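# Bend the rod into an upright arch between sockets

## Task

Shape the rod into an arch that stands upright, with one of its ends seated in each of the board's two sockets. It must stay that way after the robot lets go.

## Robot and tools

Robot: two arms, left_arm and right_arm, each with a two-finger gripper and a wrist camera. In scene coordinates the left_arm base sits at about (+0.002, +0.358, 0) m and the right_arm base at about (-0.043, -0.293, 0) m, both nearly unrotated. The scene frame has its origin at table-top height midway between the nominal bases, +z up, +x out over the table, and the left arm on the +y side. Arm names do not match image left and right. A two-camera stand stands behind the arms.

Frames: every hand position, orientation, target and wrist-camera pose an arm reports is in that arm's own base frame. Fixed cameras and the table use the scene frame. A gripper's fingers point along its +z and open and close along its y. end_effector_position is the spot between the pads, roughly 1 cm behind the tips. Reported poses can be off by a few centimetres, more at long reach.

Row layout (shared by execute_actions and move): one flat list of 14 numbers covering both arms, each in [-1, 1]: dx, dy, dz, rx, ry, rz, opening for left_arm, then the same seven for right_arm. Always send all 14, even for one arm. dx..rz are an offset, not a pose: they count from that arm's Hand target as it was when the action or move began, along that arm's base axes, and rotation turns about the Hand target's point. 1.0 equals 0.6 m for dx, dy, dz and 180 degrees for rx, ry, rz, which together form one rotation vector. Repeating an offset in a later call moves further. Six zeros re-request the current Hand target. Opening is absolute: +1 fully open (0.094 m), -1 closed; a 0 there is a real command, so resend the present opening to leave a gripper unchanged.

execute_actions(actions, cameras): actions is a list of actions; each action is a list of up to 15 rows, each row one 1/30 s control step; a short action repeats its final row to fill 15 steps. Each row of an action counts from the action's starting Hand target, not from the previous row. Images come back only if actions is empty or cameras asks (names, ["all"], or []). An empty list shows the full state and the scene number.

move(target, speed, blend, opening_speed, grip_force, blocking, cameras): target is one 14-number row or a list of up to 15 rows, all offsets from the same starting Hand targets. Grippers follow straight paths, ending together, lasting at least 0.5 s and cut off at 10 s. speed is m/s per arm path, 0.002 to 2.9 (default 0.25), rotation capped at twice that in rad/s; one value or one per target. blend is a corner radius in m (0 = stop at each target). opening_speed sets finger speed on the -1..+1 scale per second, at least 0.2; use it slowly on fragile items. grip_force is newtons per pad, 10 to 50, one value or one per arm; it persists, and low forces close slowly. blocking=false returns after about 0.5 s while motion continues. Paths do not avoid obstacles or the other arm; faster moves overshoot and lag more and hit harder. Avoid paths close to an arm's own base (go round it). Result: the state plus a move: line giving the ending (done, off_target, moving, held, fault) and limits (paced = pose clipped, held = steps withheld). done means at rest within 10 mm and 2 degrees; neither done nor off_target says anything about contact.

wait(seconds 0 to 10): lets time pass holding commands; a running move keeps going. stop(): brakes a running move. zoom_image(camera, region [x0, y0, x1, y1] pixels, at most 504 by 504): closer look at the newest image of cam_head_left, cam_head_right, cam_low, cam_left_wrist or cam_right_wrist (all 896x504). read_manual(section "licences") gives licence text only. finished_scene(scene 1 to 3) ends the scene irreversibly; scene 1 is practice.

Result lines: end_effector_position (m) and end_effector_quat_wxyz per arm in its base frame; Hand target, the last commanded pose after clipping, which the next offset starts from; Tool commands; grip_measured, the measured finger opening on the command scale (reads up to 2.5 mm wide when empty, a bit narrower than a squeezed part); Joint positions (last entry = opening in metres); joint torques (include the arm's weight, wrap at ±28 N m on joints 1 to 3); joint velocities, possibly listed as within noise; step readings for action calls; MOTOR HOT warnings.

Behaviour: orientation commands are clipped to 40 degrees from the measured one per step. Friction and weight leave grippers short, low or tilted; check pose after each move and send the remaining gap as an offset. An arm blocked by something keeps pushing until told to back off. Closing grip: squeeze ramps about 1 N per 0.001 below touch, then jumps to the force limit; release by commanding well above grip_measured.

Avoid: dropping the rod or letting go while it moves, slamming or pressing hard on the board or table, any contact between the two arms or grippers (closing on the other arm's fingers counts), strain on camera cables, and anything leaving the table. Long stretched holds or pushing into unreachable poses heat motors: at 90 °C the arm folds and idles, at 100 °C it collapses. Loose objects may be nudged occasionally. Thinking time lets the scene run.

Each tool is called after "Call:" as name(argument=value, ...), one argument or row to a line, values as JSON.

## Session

Call:
execute_actions(
  actions=[],
)

Scene clock: 0.00 s.
left_arm: end_effector_position=(+0.4007, -0.0012, +0.0786) grip_measured=+1.000 end_effector_quat_wxyz=(+0.567, +0.009, +0.823, +0.032) | right_arm: end_effector_position=(+0.3757, -0.0351, +0.0611) grip_measured=+1.000 end_effector_quat_wxyz=(+0.540, +0.065, +0.837, -0.060)
Joint positions: left_arm=[-0.036 1.609 0.383 0.862 -0.076 0.039 0.094] | right_arm=[-0.025 1.57 0.313 0.83 0.148 0.034 0.094]
Joint velocities: within noise
Joint torques (N m): no reading
Heat: left arm: 32 °C; right arm: 31 °C.
Hand target: left_arm +0.4033, -0.0013, +0.0843; +0.573, +0.009, +0.819, +0.032 | right_arm +0.3776, -0.0351, +0.0644; +0.544, +0.065, +0.835, -0.060
Tool commands: left_gripper/opening=+1.0 right_gripper/opening=+1.0
camera_calibration:
cam_left_wrist: T_world_to_cam=[[0.0235404, -0.991578, -0.127355, 0.00277231], [-0.912975, 0.0305821, -0.406867, 0.401864], [0.407335, 0.125849, -0.904566, 0.0390306], [0, 0, 0, 1]] pos_world=[0.350928, -0.0144529, 0.199164]
cam_right_wrist: T_world_to_cam=[[-0.144437, -0.98948, 0.00825701, 0.0203374], [-0.924327, 0.131938, -0.358067, 0.376149], [0.35321, -0.0593502, -0.93366, 0.051231], [0, 0, 0, 1]] pos_world=[0.332527, -0.0264645, 0.182351]

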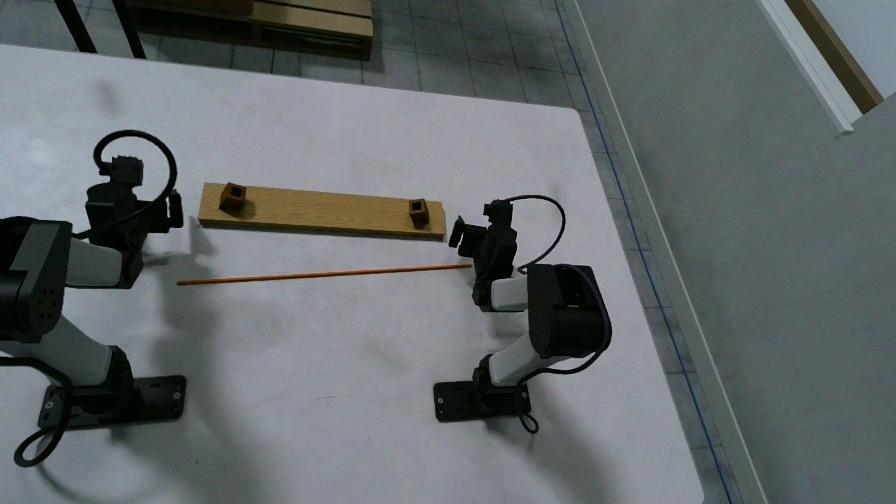

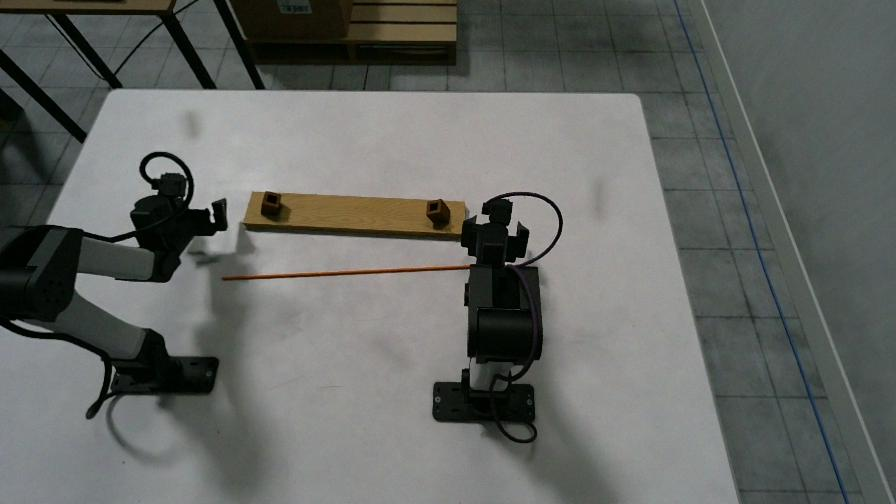

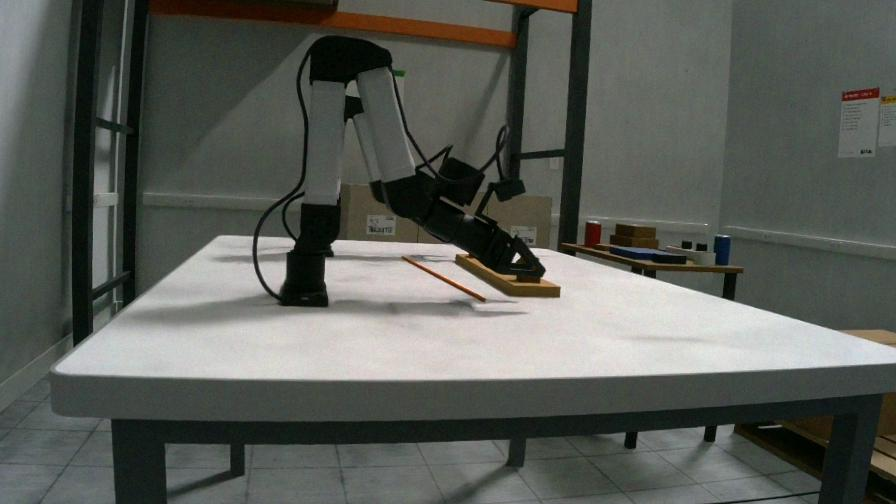

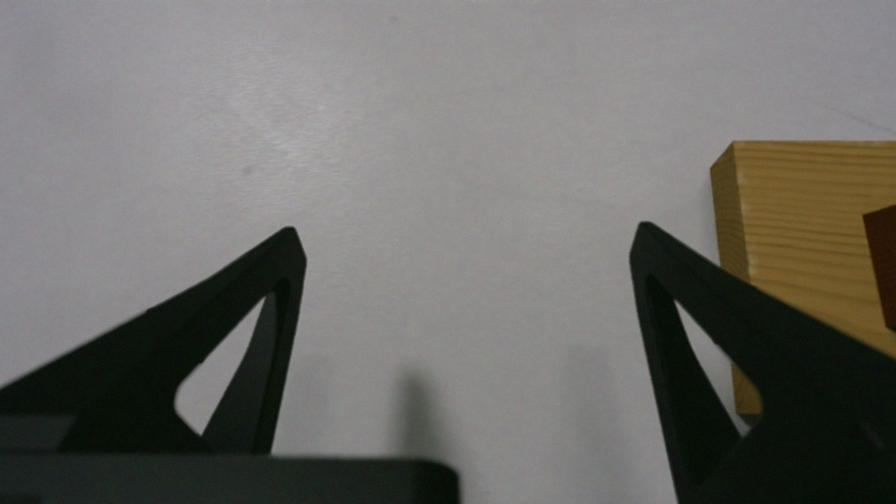

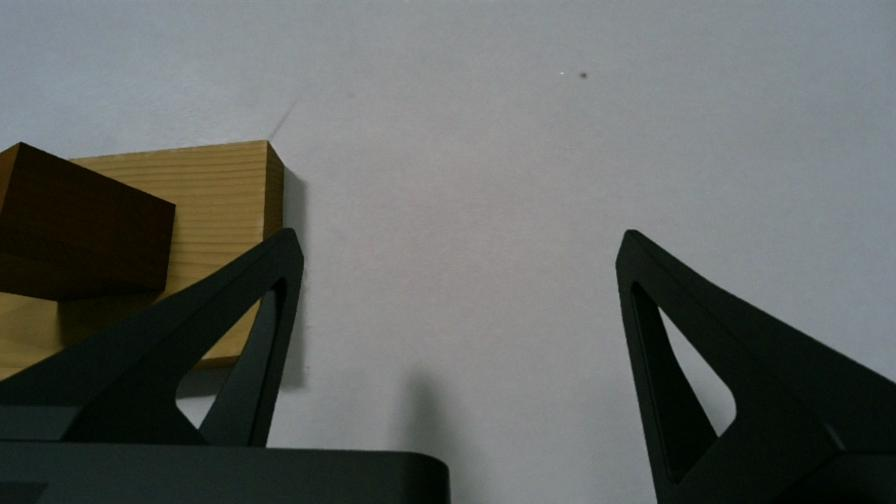

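Call:
move(
  target=[
    [-0.1294,-0.112,0.143,0.1373,0.1613,-0.206,1,-0.0674,0.049,0.176,-0.1357,0.1583,0.2492,1],
    [-0.2588,-0.2237,0.0262,0.2746,0.3226,-0.4121,1,-0.1348,0.0983,0.0593,-0.2714,0.3166,0.4984,1],
  ],
  speed=0.3,
  blend=0.04,
  cameras=["all"],
)

Scene clock: 13.40 s.
left_arm: end_effector_position=(+0.2497, -0.1361, +0.0964) grip_measured=+1.000 end_effector_quat_wxyz=(+0.011, +0.681, +0.732, -0.001) | right_arm: end_effector_position=(+0.2933, +0.0252, +0.0978) grip_measured=+1.000 end_effector_quat_wxyz=(-0.006, +0.726, -0.688, -0.004)
Joint positions: left_arm=[-0.494 1.605 1.234 -1.178 0.008 1.005 0.094] | right_arm=[0.078 1.659 1.297 -1.205 -0.014 -1.547 0.094]
Joint torques (N m): left_arm=[-0.64 -6.93 8.53 0.12 0 0.22] | right_arm=[-0.08 -4.21 6.98 0.07 -0.01 -0.08]
Heat: left arm: 34 °C; right arm: 32 °C.
Hand target: left_arm +0.2481, -0.1355, +0.1001; +0.000, +0.690, +0.724, +0.000 | right_arm +0.2967, +0.0239, +0.1000; +0.001, +0.730, -0.683, +0.000
Off the commanded pose: left_arm 0.004 m, 2 deg | right_arm 0.004 m, 1 deg.
move: done
camera_calibration:
cam_left_wrist: T_world_to_cam=[[-0.999133, -0.0130218, -0.0395471, 0.255], [-0.0368252, 0.719587, 0.693426, 0.0442676], [0.0194279, 0.694281, -0.719442, 0.290059], [0, 0, 0, 1]] pos_world=[0.250774, -0.229916, 0.188069]
cam_right_wrist: T_world_to_cam=[[0.998426, 0.0456308, -0.0326158, -0.289554], [0.055473, -0.717405, 0.694444, -0.0637654], [0.00828935, -0.69516, -0.718807, 0.214248], [0, 0, 0, 1]] pos_world=[0.290859, 0.116404, 0.188841]

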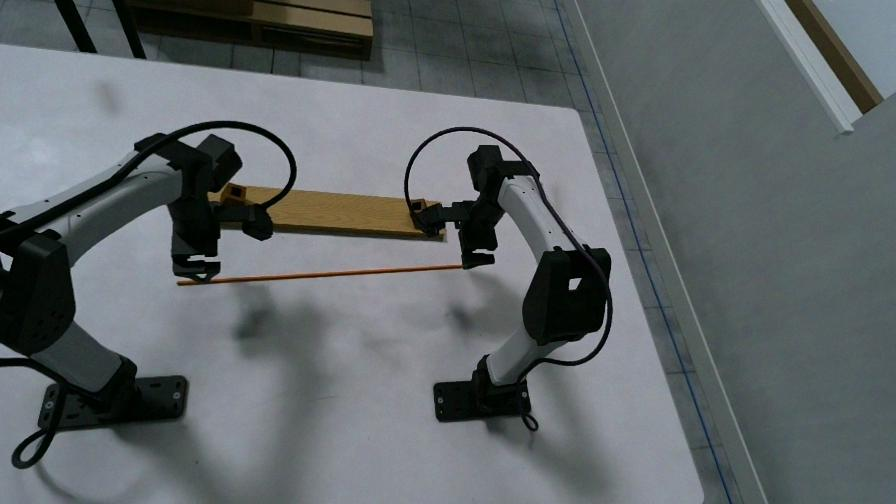

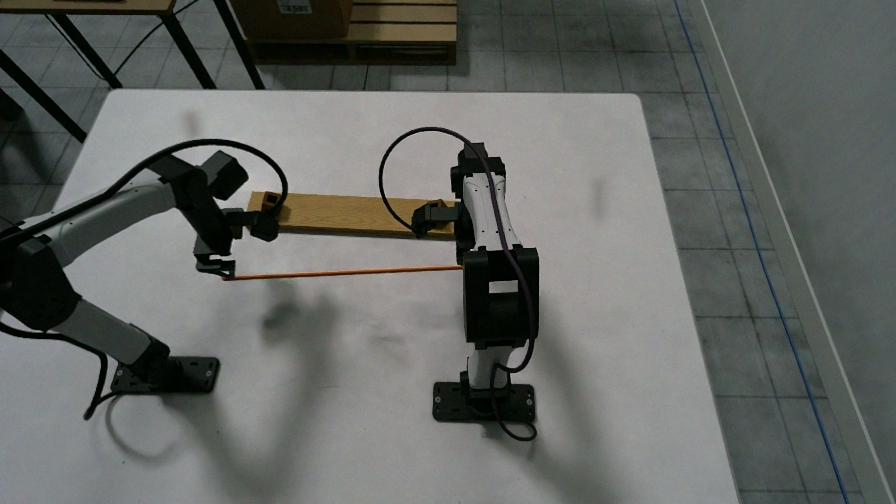

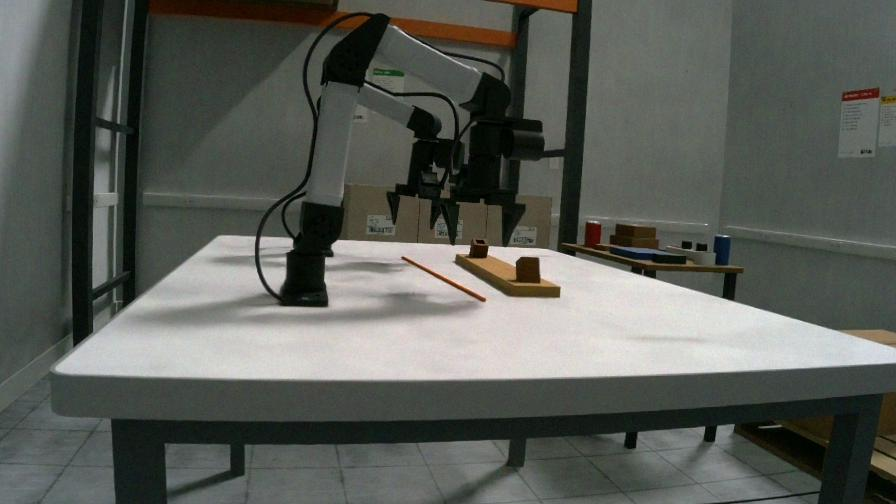

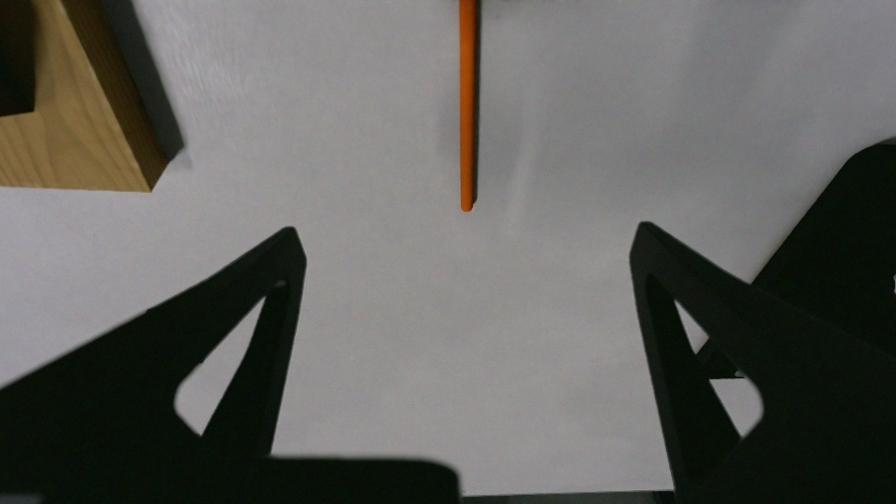

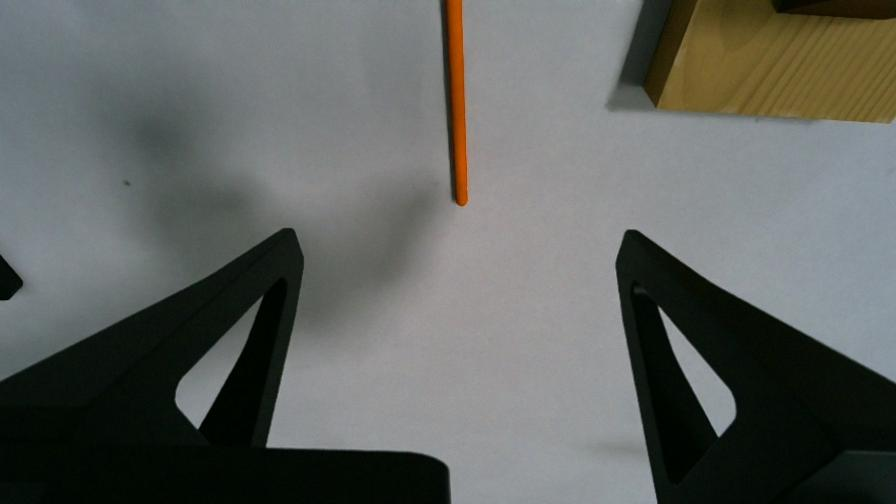

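Call:
move(
  target=[
    [-0.001,-0.0033,-0.115,0,0,0,-0.4,-0.0053,0.0017,-0.12,0,0,0,-0.4],
    [-0.001,-0.0033,-0.16,0,0,0,-0.4,-0.0053,0.0017,-0.1695,0,0,0,-0.4],
  ],
  speed=[0.15,0.04],
  blend=[0.005,0],
  cameras=["cam_low","cam_left_wrist","cam_right_wrist"],
)

Call:
zoom_image(
  camera="cam_low",
  region=[370, 200, 530, 310],
)

Scene clock: 19.67 s.
left_arm: end_effector_position=(+0.2485, -0.1366, +0.0114) grip_measured=-0.399 end_effector_quat_wxyz=(+0.003, +0.683, +0.730, -0.002) | right_arm: end_effector_position=(+0.2923, +0.0257, +0.0084) grip_measured=-0.397 end_effector_quat_wxyz=(-0.004, +0.727, -0.687, -0.005)
Joint positions: left_arm=[-0.499 1.715 0.999 -0.85 0.005 1.006 0.028] | right_arm=[0.08 1.761 1.041 -0.852 -0.012 -1.548 0.028]
Joint torques (N m): left_arm=[-0.81 -6.9 4.7 0.74 0.06 0.15] | right_arm=[0.06 -3.96 3.22 0.63 0 -0.03]
Heat: left arm: 35 °C; right arm: 32 °C.
Hand target: left_arm +0.2475, -0.1376, +0.0041; +0.000, +0.690, +0.724, +0.000 | right_arm +0.2935, +0.0249, -0.0017; +0.001, +0.730, -0.683, +0.000
Off the commanded pose: left_arm 0.007 m, 1 deg | right_arm 0.010 m, 1 deg.
move: done
camera_calibration:
cam_left_wrist: T_world_to_cam=[[-0.999601, -0.00704463, -0.0273504, 0.251129], [-0.0242052, 0.712661, 0.70109, 0.0992835], [0.0145526, 0.701473, -0.712548, 0.231412], [0, 0, 0, 1]] pos_world=[0.250065, -0.231315, 0.102154]
cam_right_wrist: T_world_to_cam=[[0.998127, 0.0489762, -0.0366627, -0.29141], [0.0606769, -0.715905, 0.695556, -0.00286], [0.0078187, -0.696478, -0.717536, 0.150435], [0, 0, 0, 1]] pos_world=[0.289861, 0.116999, 0.0992476]
Images, in order (width x height): cam_low 896x504, cam_left_wrist 896x504, cam_right_wrist 896x504.

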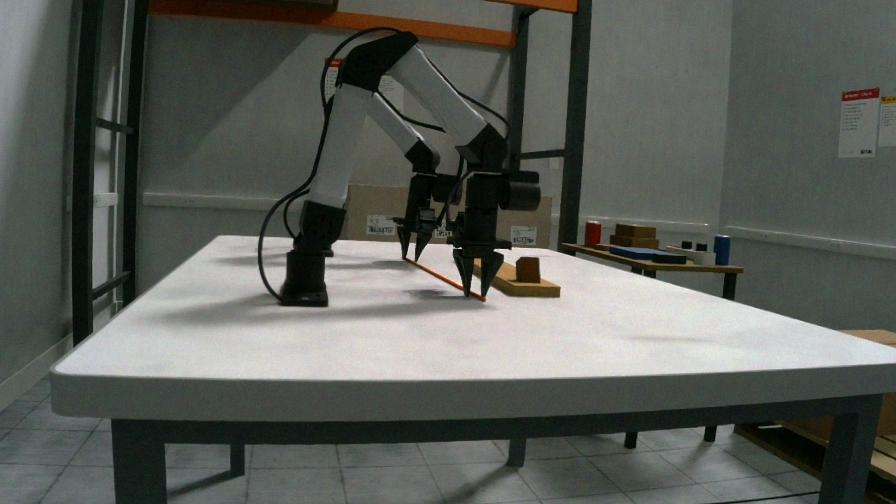

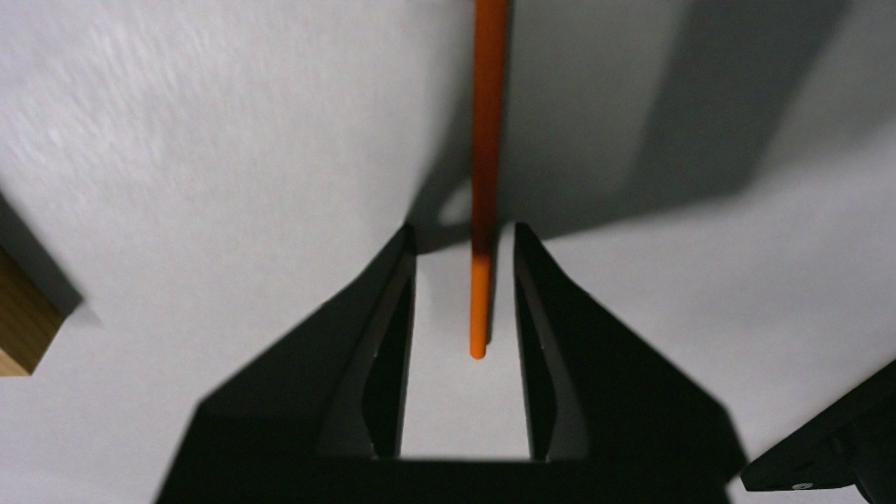

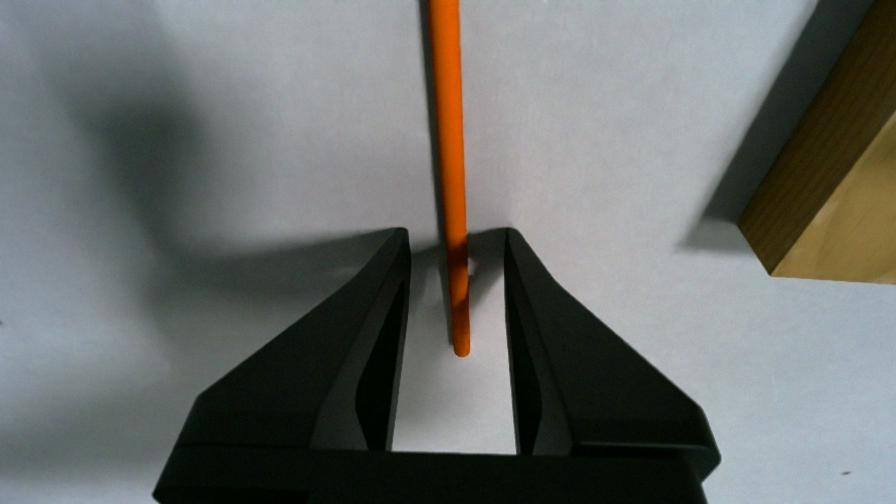

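Scaled by 3.150 from the camera's 896x504 image, which has a finer 1280x720 frame.

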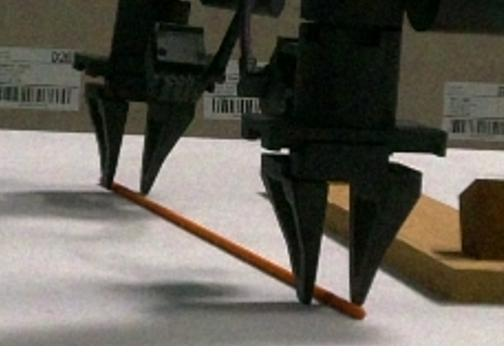

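Call:
move(
  target=[0,0,-0.005,0,0,0,-1,0,0,-0.005,0,0,0,-1],
  speed=0.03,
  opening_speed=0.5,
  cameras=["cam_left_wrist","cam_right_wrist"],
)

Scene clock: 22.70 s.
left_arm: end_effector_position=(+0.2569, -0.1381, +0.0112) grip_measured=-0.917 end_effector_quat_wxyz=(+0.018, +0.683, +0.730, +0.010) | right_arm: end_effector_position=(+0.2926, +0.0257, +0.0082) grip_measured=-0.904 end_effector_quat_wxyz=(-0.004, +0.727, -0.687, -0.004)
Joint positions: left_arm=[-0.499 1.715 0.998 -0.815 -0.01 1.006 0.004] | right_arm=[0.08 1.761 1.04 -0.849 -0.012 -1.548 0.005]
Joint velocities: left_arm=[-0.007 0.012 0.002 -0.022 0.037 0.022 -0.004] | right_arm=[within noise]
Joint torques (N m): left_arm=[-0.81 -6.46 4.31 0.55 0.2 0.15] | right_arm=[0.08 -3.55 2.8 0.73 0 -0.03]
Heat: left arm: 35 °C; right arm: 32 °C.
Hand target: left_arm +0.2474, -0.1375, +0.0010; +0.000, +0.690, +0.724, +0.000 | right_arm +0.2936, +0.0249, -0.0046; +0.000, +0.730, -0.683, +0.000
Off the commanded pose: left_arm 0.014 m, 2 deg | right_arm 0.013 m, 1 deg.
move: off_target (left_arm, right_arm)
camera_calibration:
cam_left_wrist: T_world_to_cam=[[-0.997906, -0.00745008, -0.0642574, 0.25955], [-0.0502786, 0.714334, 0.697996, 0.107645], [0.0407011, 0.699765, -0.713213, 0.225295], [0, 0, 0, 1]] pos_world=[0.255249, -0.232615, 0.102225]
cam_right_wrist: T_world_to_cam=[[0.998194, 0.0490106, -0.0347478, -0.291833], [0.0593684, -0.715995, 0.695576, -0.00234153], [0.00921136, -0.696382, -0.717612, 0.150022], [0, 0, 0, 1]] pos_world=[0.290063, 0.117099, 0.0991458]
Images, in order (width x height): cam_left_wrist 896x504, cam_right_wrist 896x504.

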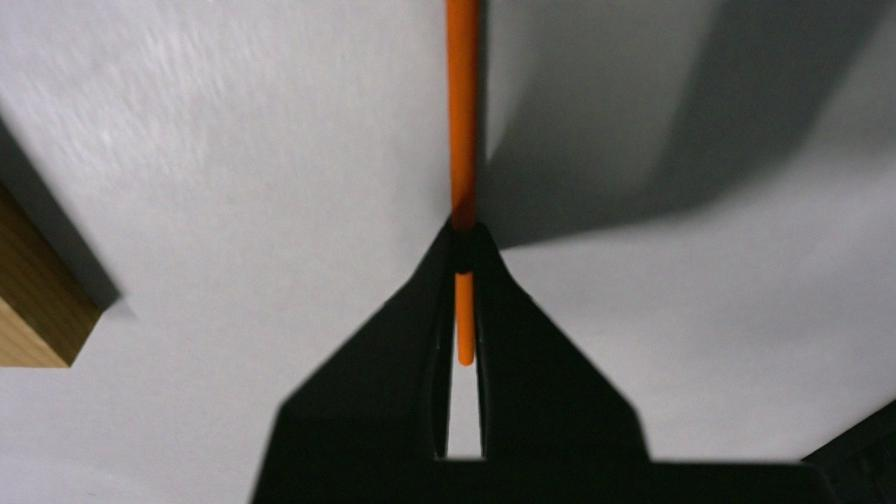

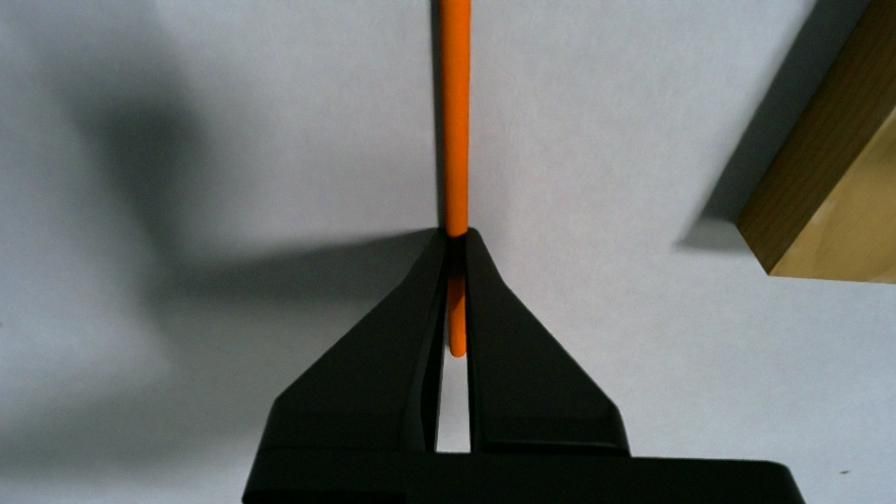

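Call:
move(
  target=[
    [0,0,0.1317,0,0,0,-1,0,0,0.141,0,0,0,-1],
    [0.0043,-0.0067,0.1817,-0.111,0.0009,-0.0094,-1,-0.001,0.0135,0.191,0.1108,0.0019,-0.011,-1],
    [0.041,-0.0317,0.2317,-0.2223,0.0017,-0.0189,-1,-0.006,0.0517,0.241,0.222,0.0039,-0.0221,-1],
    [0.1043,-0.0883,0.34,-0.3615,0.0028,-0.0307,-1,0.0407,0.1283,0.3493,0.361,0.0063,-0.0359,-1],
    [0.2593,-0.1035,0.3233,-0.3615,0.0028,-0.0307,-1,0.2023,0.1697,0.3327,0.361,0.0063,-0.0359,-1],
  ],
  speed=0.12,
  blend=[0.015,0.015,0.02,0.02,0],
  cameras=["all"],
)

Call:
zoom_image(
  camera="cam_head_left",
  region=[180, 70, 480, 260],
)

Call:
zoom_image(
  camera="cam_head_right",
  region=[220, 80, 500, 260],
)

Call:
zoom_image(
  camera="cam_low",
  region=[430, 100, 630, 310],
)

Scene clock: 47.87 s.
left_arm: end_effector_position=(+0.4068, -0.1862, +0.1841) grip_measured=-0.919 end_effector_quat_wxyz=(+0.357, +0.614, +0.602, -0.363) | right_arm: end_effector_position=(+0.4111, +0.1044, +0.1867) grip_measured=-0.905 end_effector_quat_wxyz=(+0.368, -0.576, +0.640, +0.351)
Joint positions: left_arm=[-0.082 2.087 1.84 -1.209 1.066 1.441 0.004] | right_arm=[-0.118 2.112 1.89 -1.427 -1.065 -1.63 0.004]
Joint torques (N m): left_arm=[-1.81 -11.86 8.81 0.32 1.25 0.25] | right_arm=[3.03 -6.99 6.75 0.14 -1.18 -0.01]
Heat: left arm: 36 °C; right arm: 33 °C.
Hand target: left_arm +0.4030, -0.1996, +0.1950; +0.368, +0.614, +0.578, -0.392 | right_arm +0.4149, +0.1268, +0.1948; +0.385, -0.578, +0.614, +0.374
Off the commanded pose: left_arm 0.018 m, 4 deg | right_arm 0.024 m, 4 deg.
move: off_target (left_arm, right_arm)
camera_calibration:
cam_left_wrist: T_world_to_cam=[[-0.99759, 0.0254225, -0.0645652, 0.425873], [0.0425971, 0.958877, -0.280606, 0.216822], [0.0547764, -0.28268, -0.957649, 0.232453], [0, 0, 0, 1]] pos_world=[0.402877, -0.153023, 0.310946]
cam_right_wrist: T_world_to_cam=[[0.996726, -0.0630213, -0.050648, -0.392392], [-0.0748027, -0.956534, -0.281863, 0.185542], [-0.0306832, 0.284729, -0.958117, 0.290646], [0, 0, 0, 1]] pos_world=[0.413904, 0.0699934, 0.310896]

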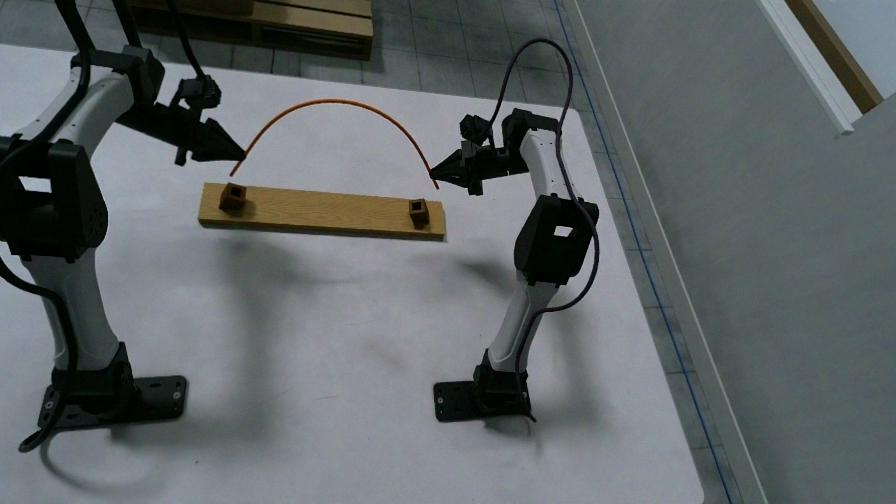

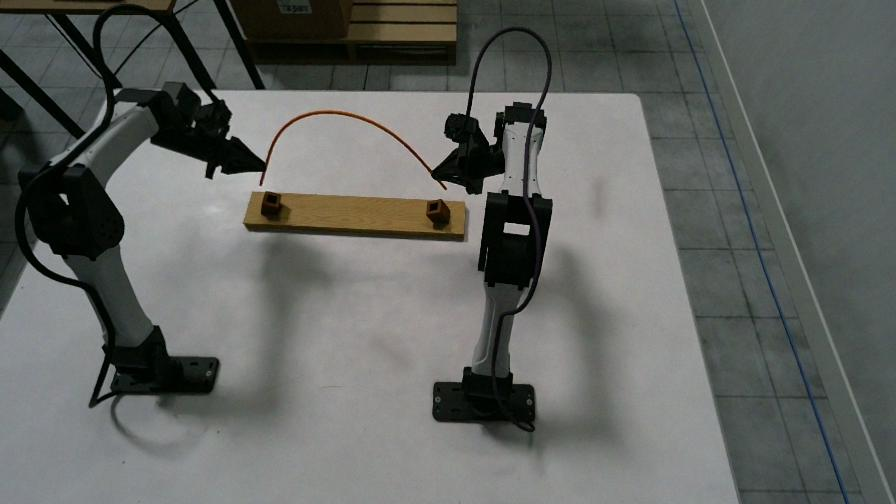

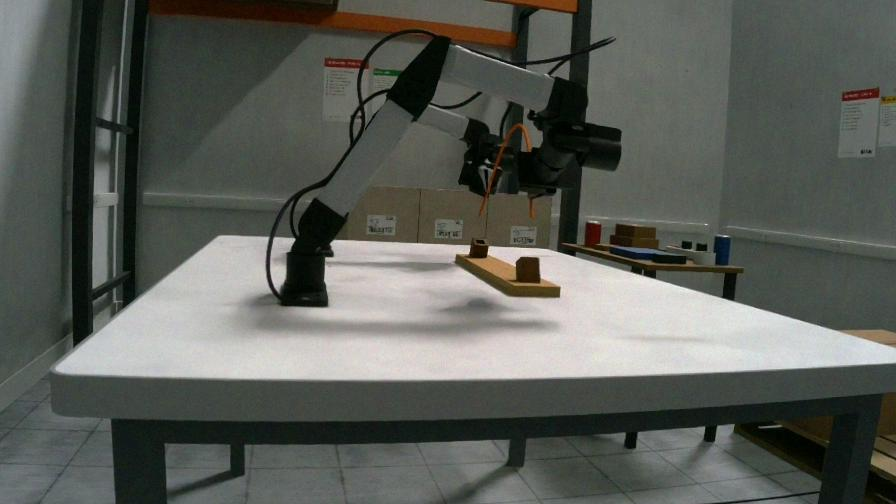

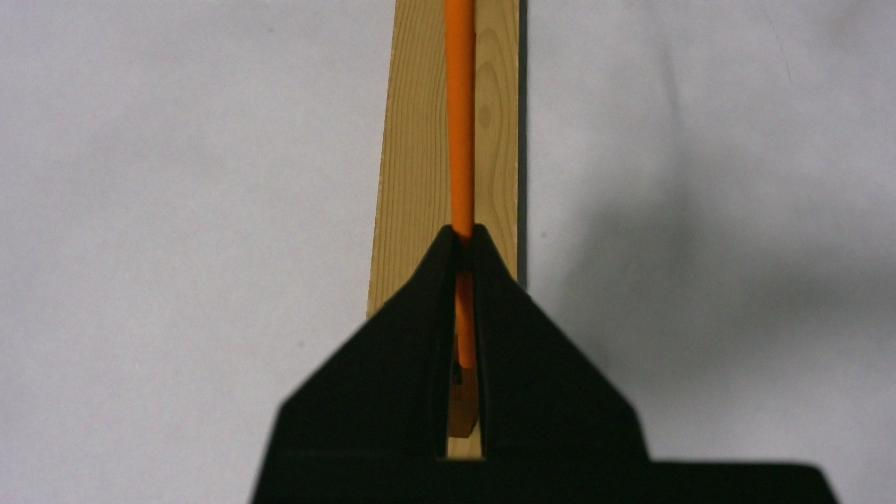

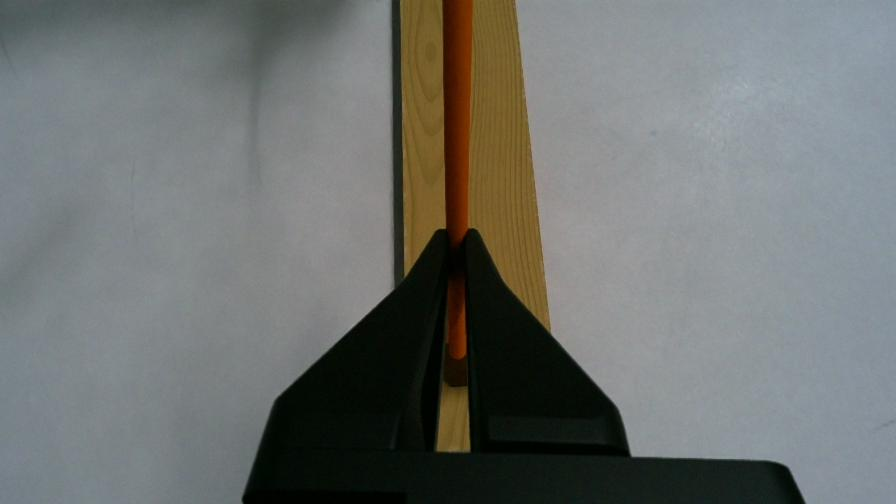

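Scaled by 1.680 from the camera's 896x504 image, which has a finer 1280x720 frame.

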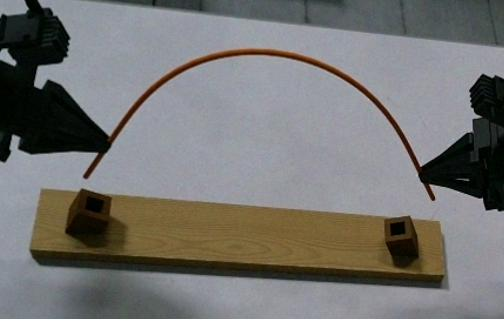

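Scaled by 1.800 from the camera's 896x504 image, which has a finer 1280x720 frame.

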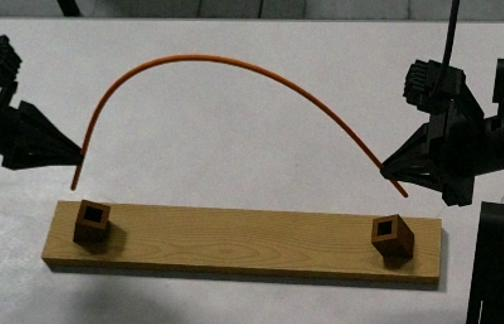

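Scaled by 2.400 from the camera's 896x504 image, which has a finer 1280x720 frame.

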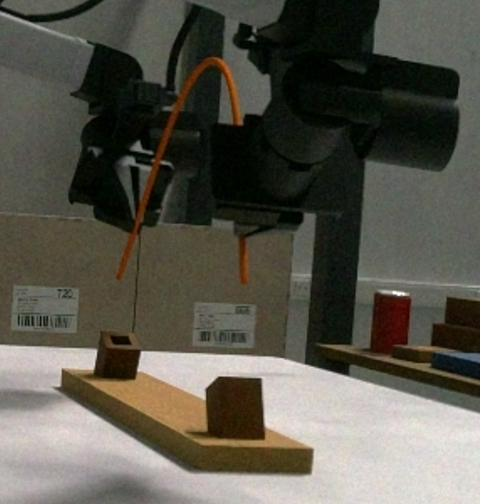

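Call:
move(
  target=[0.0067,-0.0217,-0.075,0,0,0,-1,0,0.0633,-0.083,0,0,0,-1],
  speed=0.06,
  cameras=["all"],
)

Call:
zoom_image(
  camera="cam_head_left",
  region=[210, 155, 290, 215],
)

Call:
zoom_image(
  camera="cam_head_right",
  region=[240, 165, 320, 225],
)

Call:
zoom_image(
  camera="cam_head_left",
  region=[380, 175, 460, 235],
)

Call:
zoom_image(
  camera="cam_head_right",
  region=[400, 175, 480, 235],
)

Call:
zoom_image(
  camera="cam_low",
  region=[440, 140, 580, 310],
)

Scene clock: 60.90 s.
left_arm: end_effector_position=(+0.4167, -0.1889, +0.1485) grip_measured=-0.919 end_effector_quat_wxyz=(+0.364, +0.615, +0.601, -0.358) | right_arm: end_effector_position=(+0.4207, +0.1411, +0.1305) grip_measured=-0.905 end_effector_quat_wxyz=(+0.365, -0.571, +0.644, +0.355)
Joint positions: left_arm=[-0.086 2.119 1.744 -1.044 1.066 1.419 0.004] | right_arm=[-0.027 2.112 1.665 -1.036 -1.066 -1.424 0.004]
Joint torques (N m): left_arm=[-4.05 -12.51 5.68 0.83 1.22 -0.01] | right_arm=[3.11 -10.17 4.25 0.57 -1.16 -0.01]
Heat: left arm: 37 °C; right arm: 34 °C.
Hand target: left_arm +0.4071, -0.2125, +0.1501; +0.368, +0.614, +0.578, -0.392 | right_arm +0.4150, +0.1647, +0.1451; +0.385, -0.578, +0.614, +0.374
Off the commanded pose: left_arm 0.026 m, 5 deg | right_arm 0.028 m, 5 deg.
move: off_target (left_arm, right_arm)
camera_calibration:
cam_left_wrist: T_world_to_cam=[[-0.996454, 0.0187685, -0.0820151, 0.434473], [0.041342, 0.958226, -0.283008, 0.209757], [0.0732773, -0.285395, -0.955604, 0.188606], [0, 0, 0, 1]] pos_world=[0.41044, -0.155322, 0.275229]
cam_right_wrist: T_world_to_cam=[[0.99544, -0.0703907, -0.064369, -0.39916], [-0.0858488, -0.955278, -0.282973, 0.210179], [-0.0415716, 0.287208, -0.956966, 0.23076], [0, 0, 0, 1]] pos_world=[0.424977, 0.106406, 0.25461]

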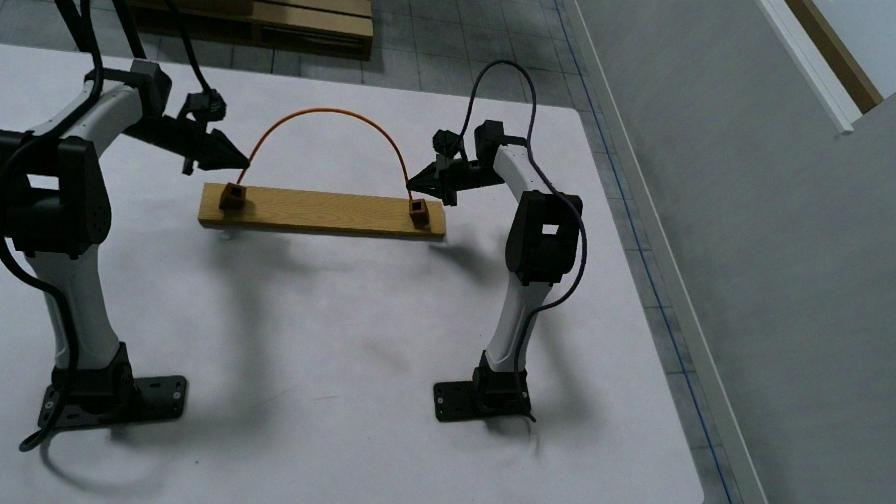

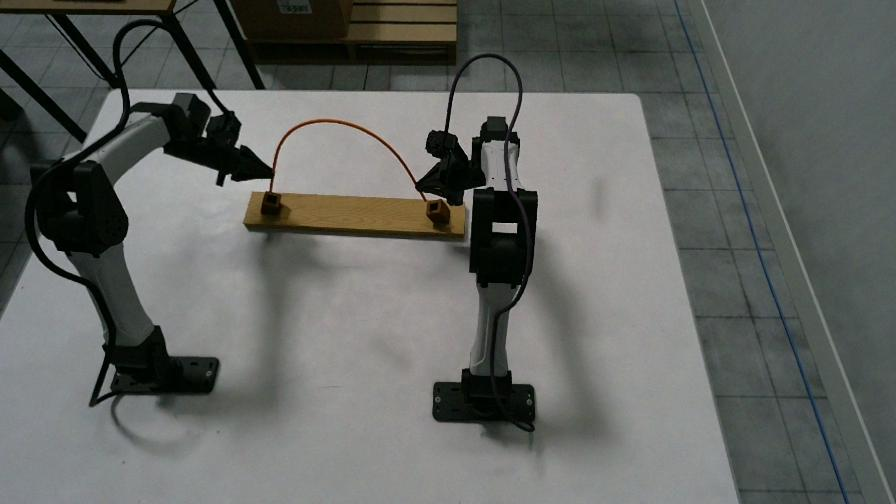

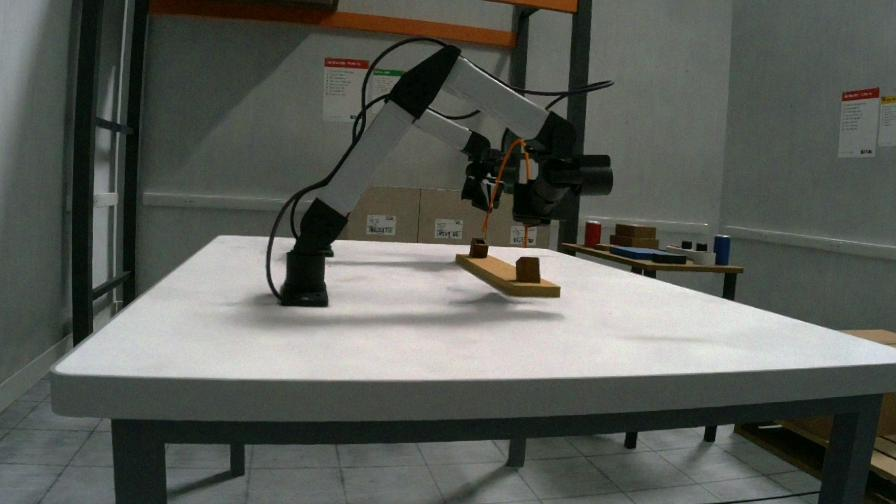

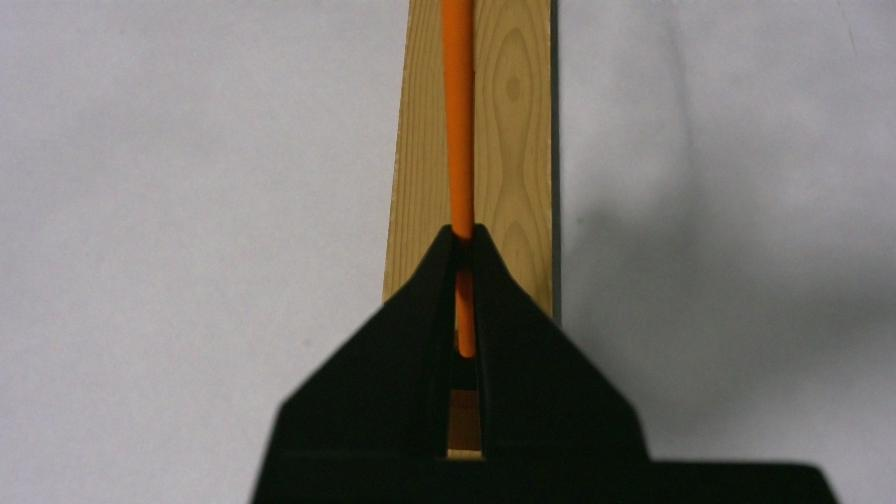

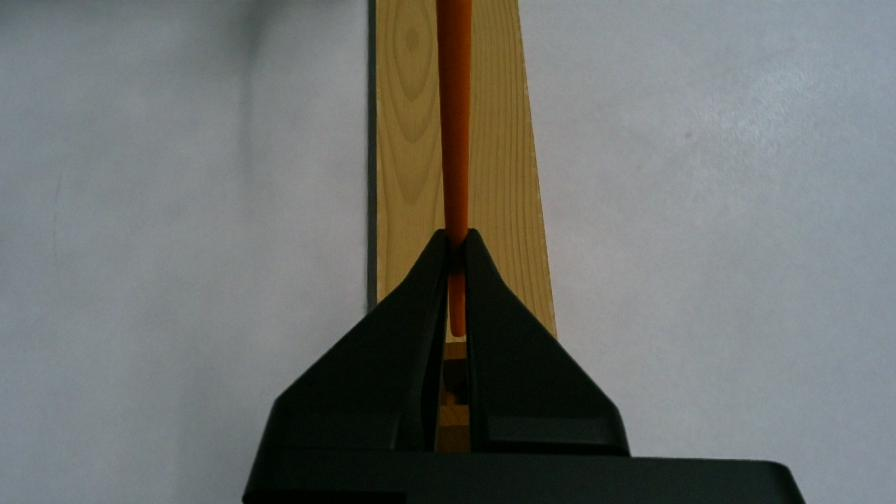

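Scaled by 6.300 from the camera's 896x504 image, which has a finer 1280x720 frame.

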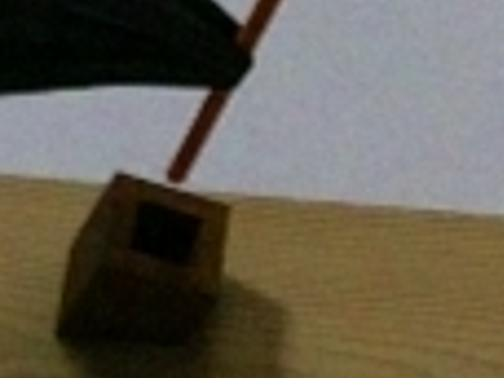

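Scaled by 6.300 from the camera's 896x504 image, which has a finer 1280x720 frame.

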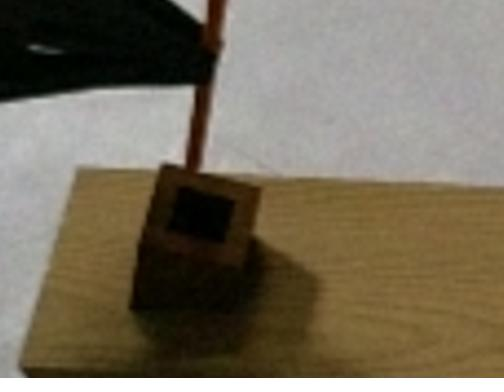

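Scaled by 6.300 from the camera's 896x504 image, which has a finer 1280x720 frame.

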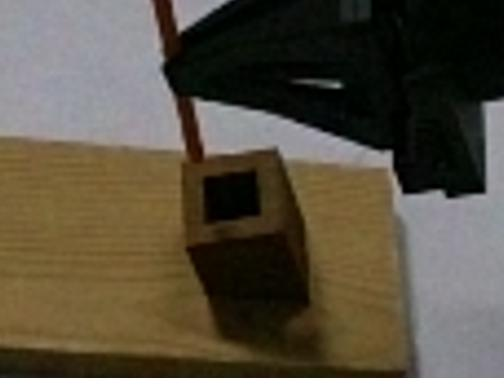

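Scaled by 6.300 from the camera's 896x504 image, which has a finer 1280x720 frame.

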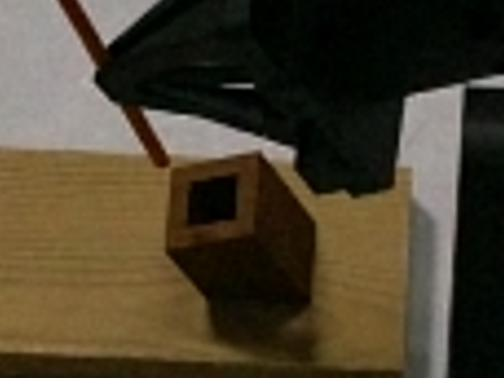

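Scaled by 2.965 from the camera's 896x504 image, which has a finer 1280x720 frame.

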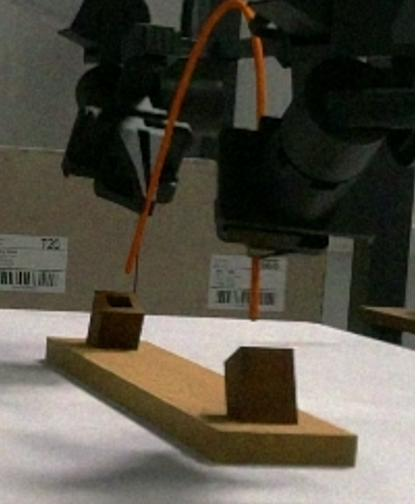

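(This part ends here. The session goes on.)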